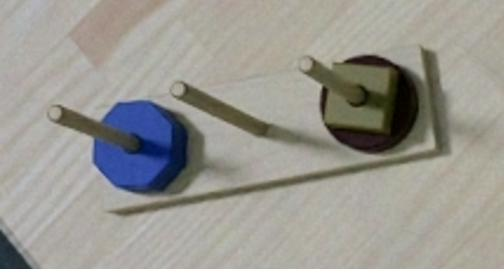

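Call:
execute_actions([
  [[0,0,0,0,0,0,0,-0.754,-0.576,-0.696,0,-0.754,-0.576,-0.696,0,-0.754,-0.576,-0.696,-0.714,-0.678,-0.226,-0.168,0.4,-0.6,0.0362,-0.0882,0.056,0.0598,0.0066,0.0625,0,-0.754,-0.576,-0.696,0,-0.754,-0.576,-0.696,0,-0.754,-0.576,-0.696,0.657,-0.678,-0.226,-0.005,0.4,-0.6]],
  [[0,0,0,0,0,0,0,-0.754,-0.576,-0.696,0,-0.754,-0.576,-0.696,0,-0.754,-0.576,-0.696,-0.714,-0.678,-0.226,-0.168,0.4,-0.6,0.0182,-0.0813,0.0725,0.0598,0.0066,0.0625,0,-0.754,-0.576,-0.696,0,-0.754,-0.576,-0.696,0,-0.754,-0.576,-0.696,0.657,-0.678,-0.226,-0.005,0.4,-0.6]],
  [[0,0,0,0,0,0,0,-0.754,-0.576,-0.696,0,-0.754,-0.576,-0.696,0,-0.754,-0.576,-0.696,-0.714,-0.678,-0.226,-0.168,0.4,-0.6,0.0018,-0.0682,0.0868,0.0598,0.0066,0.0625,0.167,-0.342,-0.095,0.13,-0.167,-0.342,-0.095,0.13,0,-0.754,-0.576,-0.696,0.657,-0.678,-0.226,-0.005,0.4,-0.6]],
  [[0,0,0,0,0,0,0,-0.754,-0.576,-0.696,0,-0.754,-0.576,-0.696,0,-0.754,-0.576,-0.696,-0.714,-0.678,-0.226,-0.168,0.4,-0.6,-0.0118,-0.0498,0.098,0.0598,0.0066,0.0625,0.167,-0.342,-0.095,0.13,-0.167,-0.342,-0.095,0.13,0,-0.754,-0.576,-0.696,0.657,-0.678,-0.226,-0.005,0.4,-0.6]],
  [[0,0,0,0,0,0,0,-0.754,-0.576,-0.696,0,-0.754,-0.576,-0.696,0,-0.754,-0.576,-0.696,-0.714,-0.678,-0.226,-0.168,0.4,-0.6,-0.0217,-0.0273,0.1048,0.0598,0.0066,0.0625,0.167,-0.342,-0.095,0.13,-0.167,-0.342,-0.095,0.13,0,-0.754,-0.576,-0.696,0.657,-0.678,-0.226,-0.005,0.4,-0.6]],
], cameras=["cam_high","cam_right_wrist"])

Scene clock: 27.83 s.
left_arm: end_effector_position=(+0.3541, +0.4081, +0.4234) hand_goal=(+0.000, -0.754, -0.576, -0.696, +0.000, -0.754, -0.576, -0.696, +0.000, -0.754, -0.576, -0.696, -0.714, -0.678, -0.226, -0.168) hand_measured=(+0.000, -0.758, -0.576, -0.696, +0.000, -0.758, -0.576, -0.696, +0.000, -0.758, -0.576, -0.696, -0.720, -0.678, -0.224, -0.168) hand_current_ma=(+0, -3, +0, +0, +0, -3, +0, +0, +0, -3, +0, +0, -5, +0, +2, +0) hand_state=(goal, goal, goal, goal, goal, goal, goal, goal, goal, goal, goal, goal, goal, goal, goal, goal) hand_current_limit=0.40 hand_speed=-0.60 end_effector_quat_wxyz=(+0.207, +0.928, +0.159, +0.267) | right_arm: end_effector_position=(+0.0869, +0.0426, +0.1708) hand_goal=(+0.166, -0.342, -0.096, +0.130, -0.168, -0.342, -0.096, +0.130, +0.000, -0.754, -0.576, -0.696, +0.656, -0.678, -0.226, -0.006) hand_measured=(+0.122, -0.338, -0.096, +0.128, -0.124, -0.338, -0.098, +0.126, +0.000, -0.744, -0.576, -0.696, +0.652, -0.678, -0.224, -0.008) hand_current_ma=(-118, +10, -1, -4, +122, +10, -2, -5, +0, +25, +1, +0, -6, +1, +5, -3) hand_state=(blocked, goal, goal, goal, blocked, goal, goal, goal, goal, goal, goal, goal, goal, goal, goal, goal) hand_current_limit=0.40 hand_speed=-0.60 end_effector_quat_wxyz=(-0.510, +0.772, +0.313, -0.217)
Joint positions: left_arm=[0.885 1.156 1.275 -1.548 0.676 2.088] | right_arm=[1.008 1.114 0.704 -0.693 -1.123 2.098]
Joint torques (N m): left_arm=[0.26 -6.3 10.97 0.14 0.9 0.07] | right_arm=[0.62 -5.07 7.38 1.81 -0.86 0.15]
Heat: left arm: hottest shoulder 28 °C; right arm: hottest elbow 33 °C.
Hand target: left_arm +0.3496, +0.4100, +0.4290; +0.269, +0.933, -0.035, +0.237 | right_arm +0.0845, +0.0436, +0.1700; -0.513, +0.776, +0.305, -0.203
Off the commanded pose: left_arm 0.007 m, 24 deg | right_arm 0.003 m, 2 deg.
joint sent to its limit (left arm) — joint 6 (wrist roll), upper limit. The joint targets are off in orientation, not in position.
joint sent to its limit (right arm) — joint 6 (wrist roll), upper limit. The joint targets still meet the commanded pose.
Step readings (end_effector_position of left_arm | right_arm):
0: (+0.3541, +0.4080, +0.4235) | (+0.3378, -0.1267, +0.2640)
1: (+0.3541, +0.4080, +0.4235) | (+0.3374, -0.1266, +0.2638)
2: (+0.3541, +0.4080, +0.4235) | (+0.3340, -0.1249, +0.2627)
4: (+0.3541, +0.4081, +0.4234) | (+0.3193, -0.1138, +0.2585)
8: (+0.3541, +0.4081, +0.4234) | (+0.2929, -0.0932, +0.2486)
15: (+0.3541, +0.4081, +0.4234) | (+0.2857, -0.0942, +0.2427)
16: (+0.3541, +0.4081, +0.4234) | (+0.2847, -0.0940, +0.2424)
17: (+0.3541, +0.4081, +0.4234) | (+0.2810, -0.0914, +0.2415)
19: (+0.3541, +0.4081, +0.4234) | (+0.2664, -0.0795, +0.2385)
23: (+0.3541, +0.4081, +0.4234) | (+0.2421, -0.0620, +0.2293)
30: (+0.3541, +0.4081, +0.4234) | (+0.2340, -0.0638, +0.2251)
31: (+0.3541, +0.4081, +0.4234) | (+0.2329, -0.0633, +0.2251)
32: (+0.3541, +0.4081, +0.4234) | (+0.2283, -0.0598, +0.2254)
34: (+0.3541, +0.4081, +0.4234) | (+0.2135, -0.0473, +0.2253)
38: (+0.3541, +0.4081, +0.4234) | (+0.1939, -0.0294, +0.2202)
45: (+0.3541, +0.4081, +0.4234) | (+0.1922, -0.0230, +0.2186)
46: (+0.3541, +0.4081, +0.4234) | (+0.1913, -0.0221, +0.2188)
47: (+0.3541, +0.4081, +0.4234) | (+0.1867, -0.0185, +0.2193)
49: (+0.3541, +0.4081, +0.4234) | (+0.1712, -0.0075, +0.2192)
53: (+0.3541, +0.4081, +0.4234) | (+0.1480, +0.0049, +0.2060)
60: (+0.3541, +0.4081, +0.4234) | (+0.1404, +0.0094, +0.1932)
61: (+0.3541, +0.4081, +0.4234) | (+0.1396, +0.0107, +0.1932)
62: (+0.3541, +0.4081, +0.4234) | (+0.1352, +0.0143, +0.1945)
64: (+0.3541, +0.4081, +0.4234) | (+0.1206, +0.0243, +0.1960)
68: (+0.3541, +0.4081, +0.4234) | (+0.0979, +0.0354, +0.1824)
75: (+0.3541, +0.4081, +0.4234) | (+0.0892, +0.0420, +0.1667)
Images, in order (width x height): cam_high 504x504, cam_right_wrist 504x504.

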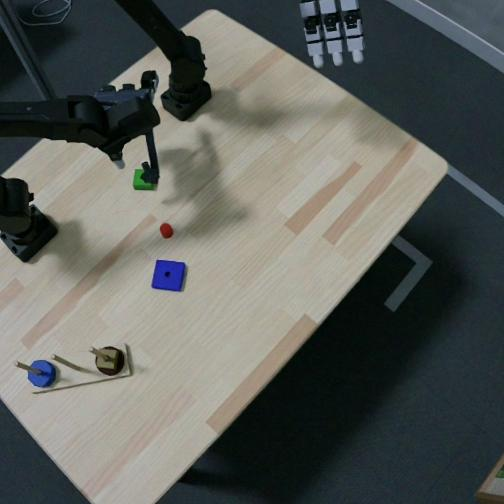

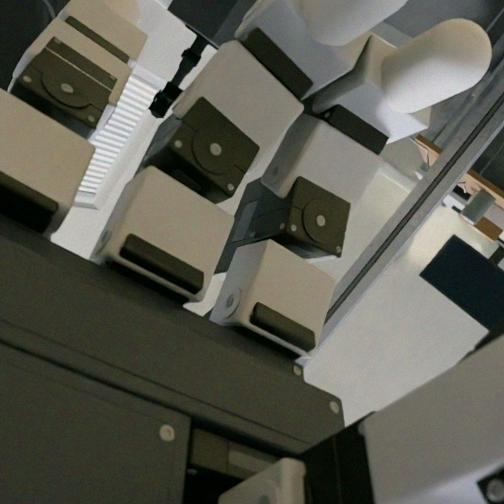

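Call:
zoom_image(camera="cam_high", region=[80, 60, 220, 200])

Scaled by 3.600 from the camera's 504x504 image, which has a finer 720x720 frame.

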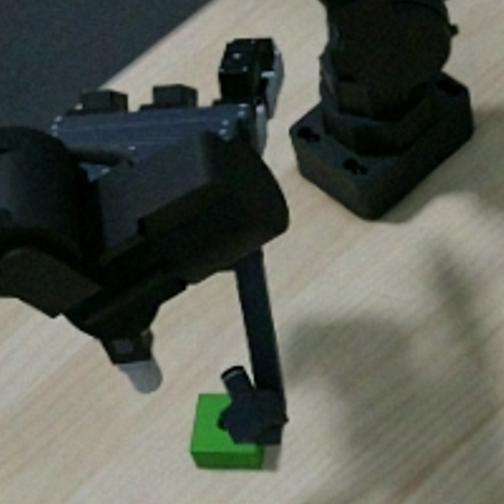

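Call:
execute_actions([
  [[0,0,0,0,0,0,0,-0.754,-0.576,-0.696,0,-0.754,-0.576,-0.696,0,-0.754,-0.576,-0.696,-0.714,-0.678,-0.226,-0.168,0.4,-0.6,0.0177,0.046,0.0196,0,0,0,0.11,-0.342,-0.095,0.13,-0.11,-0.342,-0.095,0.13,0,-0.754,-0.576,-0.696,0.657,-0.678,-0.226,-0.005,0.4,-0.6]],
  [[0,0,0,0,0,0,0,-0.754,-0.576,-0.696,0,-0.754,-0.576,-0.696,0,-0.754,-0.576,-0.696,-0.714,-0.678,-0.226,-0.168,0.4,-0.6,0.0177,0.046,0.0196,0,0,0,0.11,-0.342,-0.095,0.13,-0.11,-0.342,-0.095,0.13,0,-0.754,-0.576,-0.696,0.657,-0.678,-0.226,-0.005,0.4,-0.6]],
], cameras=["cam_high","cam_right_wrist"])

Call:
zoom_image(camera="cam_high", region=[80, 80, 200, 200])

Scene clock: 30.23 s.
left_arm: end_effector_position=(+0.3541, +0.4081, +0.4234) hand_goal=(+0.000, -0.754, -0.576, -0.696, +0.000, -0.754, -0.576, -0.696, +0.000, -0.754, -0.576, -0.696, -0.714, -0.678, -0.226, -0.168) hand_measured=(+0.000, -0.758, -0.576, -0.696, +0.000, -0.758, -0.576, -0.696, +0.000, -0.758, -0.576, -0.696, -0.720, -0.678, -0.224, -0.168) hand_current_ma=(+0, -3, +0, +0, +0, -3, +0, +0, +0, -3, +0, +0, -5, +0, +2, +0) hand_state=(goal, goal, goal, goal, goal, goal, goal, goal, goal, goal, goal, goal, goal, goal, goal, goal) hand_current_limit=0.40 hand_speed=-0.60 end_effector_quat_wxyz=(+0.207, +0.928, +0.159, +0.267) | right_arm: end_effector_position=(+0.0971, +0.0559, +0.1113) hand_goal=(+0.110, -0.342, -0.096, +0.130, -0.110, -0.342, -0.096, +0.130, +0.000, -0.754, -0.576, -0.696, +0.656, -0.678, -0.226, -0.006) hand_measured=(+0.108, -0.338, -0.096, +0.128, -0.108, -0.338, -0.098, +0.126, +0.000, -0.744, -0.576, -0.696, +0.654, -0.678, -0.224, -0.008) hand_current_ma=(-3, +10, -1, -4, +1, +10, -2, -5, +0, +25, +1, +0, -5, +1, +5, -3) hand_state=(goal, goal, goal, goal, goal, goal, goal, goal, goal, goal, goal, goal, goal, goal, goal, goal) hand_current_limit=0.40 hand_speed=-0.60 end_effector_quat_wxyz=(-0.509, +0.773, +0.314, -0.210)
Joint positions: left_arm=[0.885 1.156 1.275 -1.548 0.676 2.088] | right_arm=[1.008 1.257 0.635 -0.471 -1.112 2.1]
Joint torques (N m): left_arm=[0.32 -6.36 11 0.16 0.88 0.08] | right_arm=[-0.73 -4.42 6.93 1.7 -0.89 0.09]
Heat: left arm: hottest shoulder 28 °C; right arm: hottest elbow 33 °C.
Hand target: left_arm +0.3496, +0.4100, +0.4290; +0.269, +0.933, -0.035, +0.237 | right_arm +0.1000, +0.0581, +0.1101; -0.513, +0.776, +0.305, -0.203
Off the commanded pose: left_arm 0.007 m, 24 deg | right_arm 0.004 m, 1 deg.
joint sent to its limit (left arm) — joint 6 (wrist roll), upper limit. The joint targets are off in orientation, not in position.
joint sent to its limit (right arm) — joint 6 (wrist roll), upper limit. The joint targets still meet the commanded pose.
Step readings (end_effector_position of left_arm | right_arm):
0: (+0.3541, +0.4081, +0.4234) | (+0.0868, +0.0425, +0.1709)
1: (+0.3541, +0.4081, +0.4234) | (+0.0869, +0.0426, +0.1708)
2: (+0.3541, +0.4081, +0.4234) | (+0.0876, +0.0435, +0.1697)
4: (+0.3541, +0.4081, +0.4234) | (+0.0897, +0.0459, +0.1653)
8: (+0.3541, +0.4081, +0.4234) | (+0.0910, +0.0467, +0.1500)
15: (+0.3541, +0.4081, +0.4234) | (+0.0917, +0.0476, +0.1415)
16: (+0.3541, +0.4081, +0.4234) | (+0.0920, +0.0481, +0.1416)
17: (+0.3541, +0.4081, +0.4234) | (+0.0928, +0.0493, +0.1407)
19: (+0.3541, +0.4081, +0.4234) | (+0.0953, +0.0533, +0.1366)
23: (+0.3541, +0.4081, +0.4234) | (+0.0966, +0.0551, +0.1201)
30: (+0.3541, +0.4081, +0.4234) | (+0.0967, +0.0553, +0.1112)
Images, in order (width x height): cam_high 504x504, cam_right_wrist 504x504.

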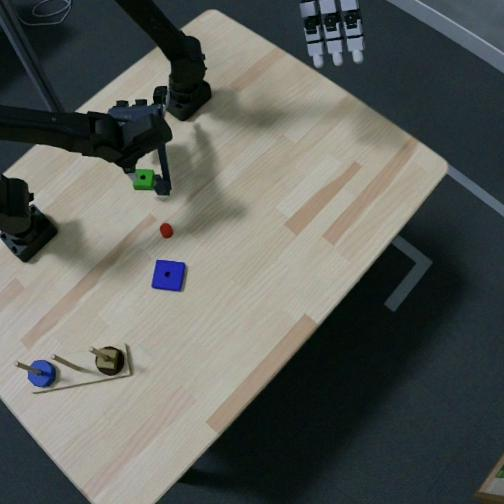

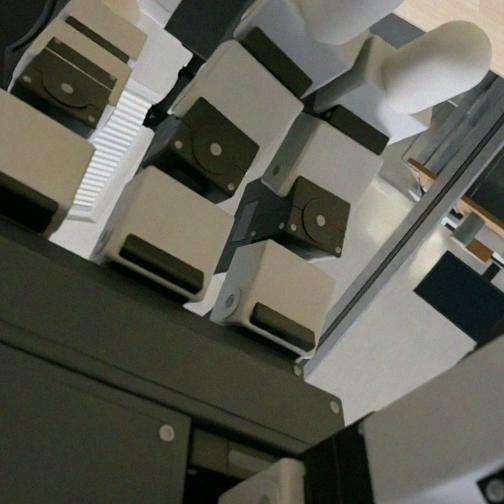

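Scaled by 4.200 from the camera's 504x504 image, which has a finer 720x720 frame.

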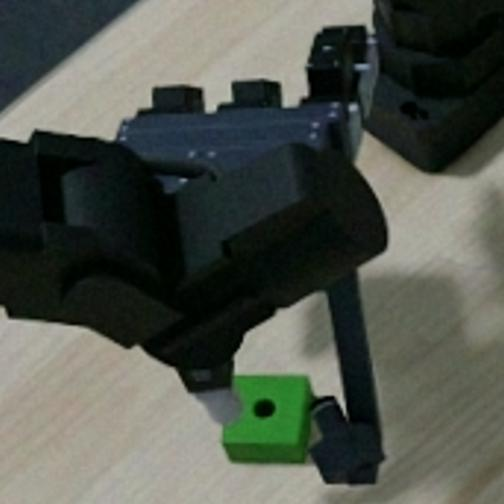

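Call:
execute_actions([
  [[0,0,0,0,0,0,0,-0.754,-0.576,-0.696,0,-0.754,-0.576,-0.696,0,-0.754,-0.576,-0.696,-0.714,-0.678,-0.226,-0.168,0.4,-0.6,0.0083,0.0468,0.0177,0,0,0,0.11,-0.342,-0.095,0.13,-0.11,-0.342,-0.095,0.13,0,-0.754,-0.576,-0.696,0.657,-0.678,-0.226,-0.005,0.4,-0.6]],
  [[0,0,0,0,0,0,0,-0.754,-0.576,-0.696,0,-0.754,-0.576,-0.696,0,-0.754,-0.576,-0.696,-0.714,-0.678,-0.226,-0.168,0.4,-0.6,0.0083,0.0468,0.0177,0,0,0,0.11,-0.342,-0.095,0.13,-0.11,-0.342,-0.095,0.13,0,-0.754,-0.576,-0.696,0.657,-0.678,-0.226,-0.005,0.4,-0.6]],
], cameras=["cam_high","cam_right_wrist"])

Call:
zoom_image(camera="cam_high", region=[80, 80, 200, 200])

Scene clock: 31.93 s.
left_arm: end_effector_position=(+0.3541, +0.4081, +0.4234) hand_goal=(+0.000, -0.754, -0.576, -0.696, +0.000, -0.754, -0.576, -0.696, +0.000, -0.754, -0.576, -0.696, -0.714, -0.678, -0.226, -0.168) hand_measured=(+0.000, -0.758, -0.576, -0.696, +0.000, -0.758, -0.576, -0.696, +0.000, -0.758, -0.576, -0.696, -0.720, -0.678, -0.224, -0.168) hand_current_ma=(+0, -3, +0, +0, +0, -3, +0, +0, +0, -3, +0, +0, -5, +0, +2, +0) hand_state=(goal, goal, goal, goal, goal, goal, goal, goal, goal, goal, goal, goal, goal, goal, goal, goal) hand_current_limit=0.40 hand_speed=-0.60 end_effector_quat_wxyz=(+0.207, +0.928, +0.159, +0.267) | right_arm: end_effector_position=(+0.1054, +0.0617, +0.0516) hand_goal=(+0.110, -0.342, -0.096, +0.130, -0.110, -0.342, -0.096, +0.130, +0.000, -0.754, -0.576, -0.696, +0.656, -0.678, -0.226, -0.006) hand_measured=(+0.108, -0.338, -0.096, +0.128, -0.108, -0.338, -0.098, +0.126, +0.000, -0.744, -0.576, -0.696, +0.654, -0.678, -0.224, -0.008) hand_current_ma=(-3, +10, -1, -4, +1, +10, -2, -5, +0, +25, +1, +0, -4, +1, +5, -3) hand_state=(goal, goal, goal, goal, goal, goal, goal, goal, goal, goal, goal, goal, goal, goal, goal, goal) hand_current_limit=0.40 hand_speed=-0.60 end_effector_quat_wxyz=(-0.511, +0.775, +0.310, -0.207)
Joint positions: left_arm=[0.885 1.156 1.275 -1.548 0.676 2.088] | right_arm=[0.996 1.425 0.581 -0.247 -1.112 2.101]
Joint torques (N m): left_arm=[0.26 -6.24 10.95 0.17 0.9 0.07] | right_arm=[-0.91 -5.89 5.85 1.66 -0.92 0.07]
Heat: left arm: hottest shoulder 28 °C; right arm: hottest elbow 33 °C.
Hand target: left_arm +0.3496, +0.4100, +0.4290; +0.269, +0.933, -0.035, +0.237 | right_arm +0.1088, +0.0629, +0.0500; -0.513, +0.776, +0.305, -0.203
Off the commanded pose: left_arm 0.007 m, 24 deg | right_arm 0.004 m, 1 deg.
joint sent to its limit (left arm) — joint 6 (wrist roll), upper limit. The joint targets are off in orientation, not in position.
joint sent to its limit (right arm) — joint 6 (wrist roll), upper limit. The joint targets still meet the commanded pose.
Step readings (end_effector_position of left_arm | right_arm):
0: (+0.3541, +0.4081, +0.4234) | (+0.0972, +0.0559, +0.1113)
1: (+0.3541, +0.4081, +0.4234) | (+0.0972, +0.0560, +0.1112)
2: (+0.3541, +0.4081, +0.4234) | (+0.0979, +0.0571, +0.1103)
4: (+0.3541, +0.4081, +0.4234) | (+0.1003, +0.0599, +0.1061)
8: (+0.3541, +0.4081, +0.4234) | (+0.1005, +0.0591, +0.0899)
15: (+0.3541, +0.4081, +0.4234) | (+0.0999, +0.0582, +0.0813)
16: (+0.3541, +0.4081, +0.4234) | (+0.1002, +0.0587, +0.0814)
17: (+0.3541, +0.4081, +0.4234) | (+0.1011, +0.0598, +0.0805)
19: (+0.3541, +0.4081, +0.4234) | (+0.1037, +0.0629, +0.0764)
23: (+0.3541, +0.4081, +0.4234) | (+0.1053, +0.0621, +0.0599)
30: (+0.3541, +0.4081, +0.4234) | (+0.1048, +0.0609, +0.0514)
Images, in order (width x height): cam_high 504x504, cam_right_wrist 504x504.

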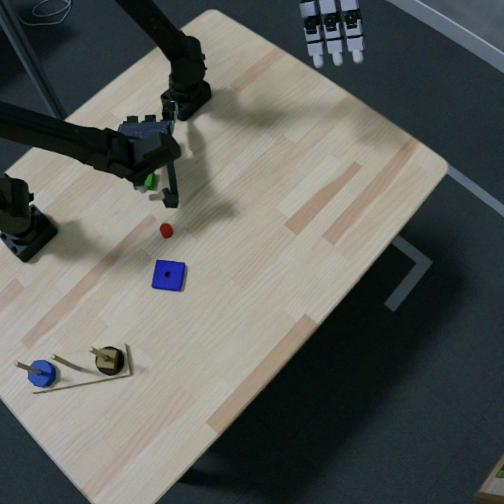

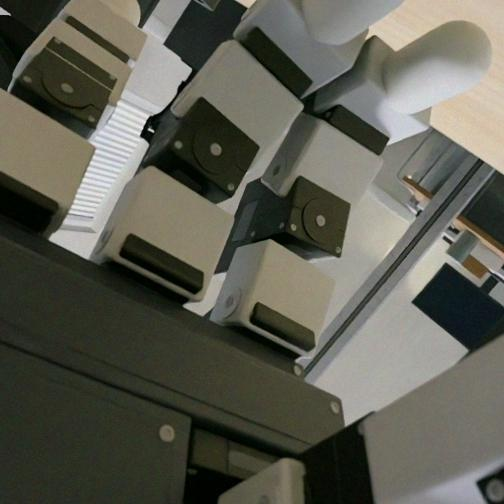

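Scaled by 4.200 from the camera's 504x504 image, which has a finer 720x720 frame.

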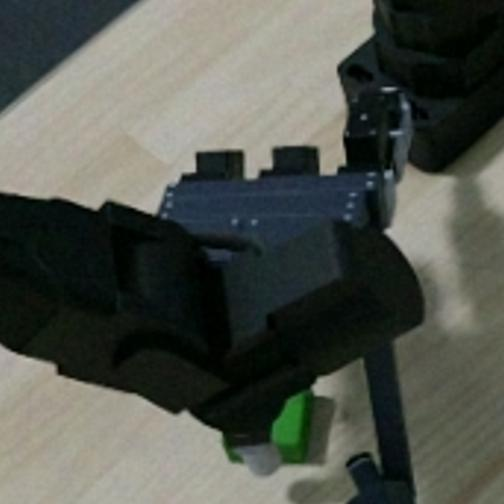

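Call:
execute_actions([
  [[0,0,0,0,0,0,0,-0.754,-0.576,-0.696,0,-0.754,-0.576,-0.696,0,-0.754,-0.576,-0.696,-0.714,-0.678,-0.226,-0.168,0.4,-0.6,0,0.0123,0.0052,0,0,0,0.11,-0.342,-0.095,0.13,-0.11,-0.342,-0.095,0.13,0,-0.754,-0.576,-0.696,0.657,-0.678,-0.226,-0.005,0.4,-0.6]],
  [[0,0,0,0,0,0,0,-0.754,-0.576,-0.696,0,-0.754,-0.576,-0.696,0,-0.754,-0.576,-0.696,-0.714,-0.678,-0.226,-0.168,0.4,-0.6,0,0.0092,0.0039,0,0,0,0.11,-0.342,-0.095,0.13,-0.11,-0.342,-0.095,0.13,0,-0.754,-0.576,-0.696,0.657,-0.678,-0.226,-0.005,0.4,-0.6]],
], cameras=["cam_high","cam_right_wrist"])

Call:
zoom_image(camera="cam_high", region=[80, 80, 200, 200])

Scene clock: 33.53 s.
left_arm: end_effector_position=(+0.3541, +0.4081, +0.4234) hand_goal=(+0.000, -0.754, -0.576, -0.696, +0.000, -0.754, -0.576, -0.696, +0.000, -0.754, -0.576, -0.696, -0.714, -0.678, -0.226, -0.168) hand_measured=(+0.000, -0.758, -0.576, -0.696, +0.000, -0.758, -0.576, -0.696, +0.000, -0.758, -0.576, -0.696, -0.720, -0.678, -0.224, -0.168) hand_current_ma=(+0, -3, +0, +0, +0, -3, +0, +0, +0, -3, +0, +0, -5, +0, +2, +0) hand_state=(goal, goal, goal, goal, goal, goal, goal, goal, goal, goal, goal, goal, goal, goal, goal, goal) hand_current_limit=0.40 hand_speed=-0.60 end_effector_quat_wxyz=(+0.207, +0.928, +0.159, +0.267) | right_arm: end_effector_position=(+0.1067, +0.0638, +0.0396) hand_goal=(+0.110, -0.342, -0.096, +0.130, -0.110, -0.342, -0.096, +0.130, +0.000, -0.754, -0.576, -0.696, +0.656, -0.678, -0.226, -0.006) hand_measured=(+0.108, -0.338, -0.096, +0.128, -0.108, -0.338, -0.098, +0.126, +0.000, -0.744, -0.576, -0.696, +0.654, -0.678, -0.224, -0.008) hand_current_ma=(-3, +10, -1, -4, +1, +10, -2, -5, +0, +25, +1, +0, -4, +1, +5, -3) hand_state=(goal, goal, goal, goal, goal, goal, goal, goal, goal, goal, goal, goal, goal, goal, goal, goal) hand_current_limit=0.40 hand_speed=-0.60 end_effector_quat_wxyz=(-0.512, +0.774, +0.311, -0.204)
Joint positions: left_arm=[0.885 1.156 1.275 -1.548 0.676 2.088] | right_arm=[0.996 1.463 0.572 -0.193 -1.112 2.101]
Joint torques (N m): left_arm=[0.38 -6.3 10.96 0.21 0.89 0.07] | right_arm=[-0.5 -5.3 4.96 1.83 -0.9 0.1]
Heat: left arm: hottest shoulder 28 °C; right arm: hottest elbow 33 °C.
Hand target: left_arm +0.3496, +0.4100, +0.4290; +0.269, +0.933, -0.035, +0.237 | right_arm +0.1089, +0.0630, +0.0361; -0.513, +0.776, +0.305, -0.203
Off the commanded pose: left_arm 0.007 m, 24 deg | right_arm 0.004 m, 1 deg.
joint sent to its limit (left arm) — joint 6 (wrist roll), upper limit. The joint targets are off in orientation, not in position.
joint sent to its limit (right arm) — joint 6 (wrist roll), upper limit. The joint targets still meet the commanded pose.
Step readings (end_effector_position of left_arm | right_arm):
0: (+0.3541, +0.4081, +0.4234) | (+0.1054, +0.0618, +0.0516)
1: (+0.3541, +0.4081, +0.4234) | (+0.1054, +0.0619, +0.0516)
2: (+0.3541, +0.4081, +0.4234) | (+0.1057, +0.0622, +0.0516)
4: (+0.3541, +0.4081, +0.4234) | (+0.1067, +0.0637, +0.0510)
8: (+0.3541, +0.4081, +0.4234) | (+0.1073, +0.0647, +0.0479)
15: (+0.3541, +0.4081, +0.4234) | (+0.1076, +0.0651, +0.0466)
16: (+0.3541, +0.4081, +0.4234) | (+0.1077, +0.0653, +0.0467)
17: (+0.3541, +0.4081, +0.4234) | (+0.1077, +0.0653, +0.0464)
19: (+0.3541, +0.4081, +0.4234) | (+0.1078, +0.0655, +0.0451)
23: (+0.3541, +0.4081, +0.4234) | (+0.1069, +0.0641, +0.0411)
30: (+0.3541, +0.4081, +0.4234) | (+0.1067, +0.0637, +0.0395)
Images, in order (width x height): cam_high 504x504, cam_right_wrist 504x504.

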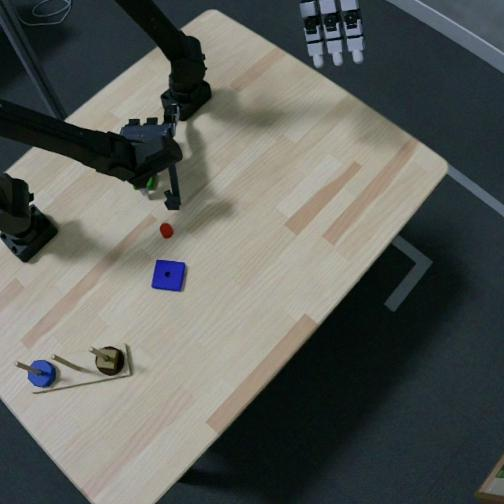

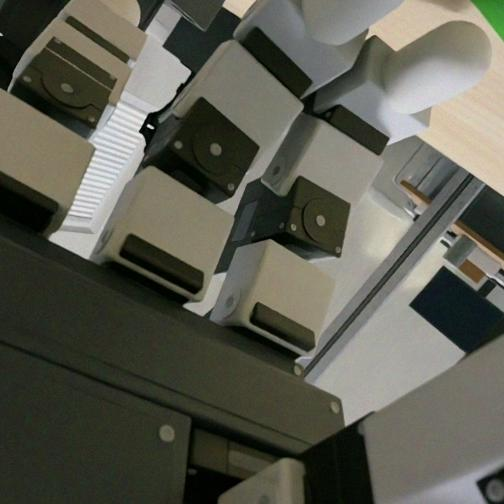

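Scaled by 4.200 from the camera's 504x504 image, which has a finer 720x720 frame.

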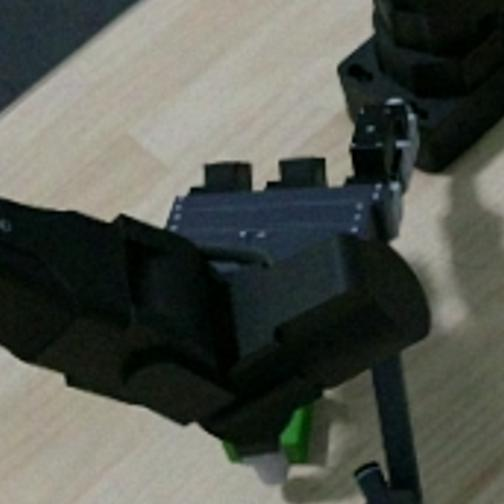

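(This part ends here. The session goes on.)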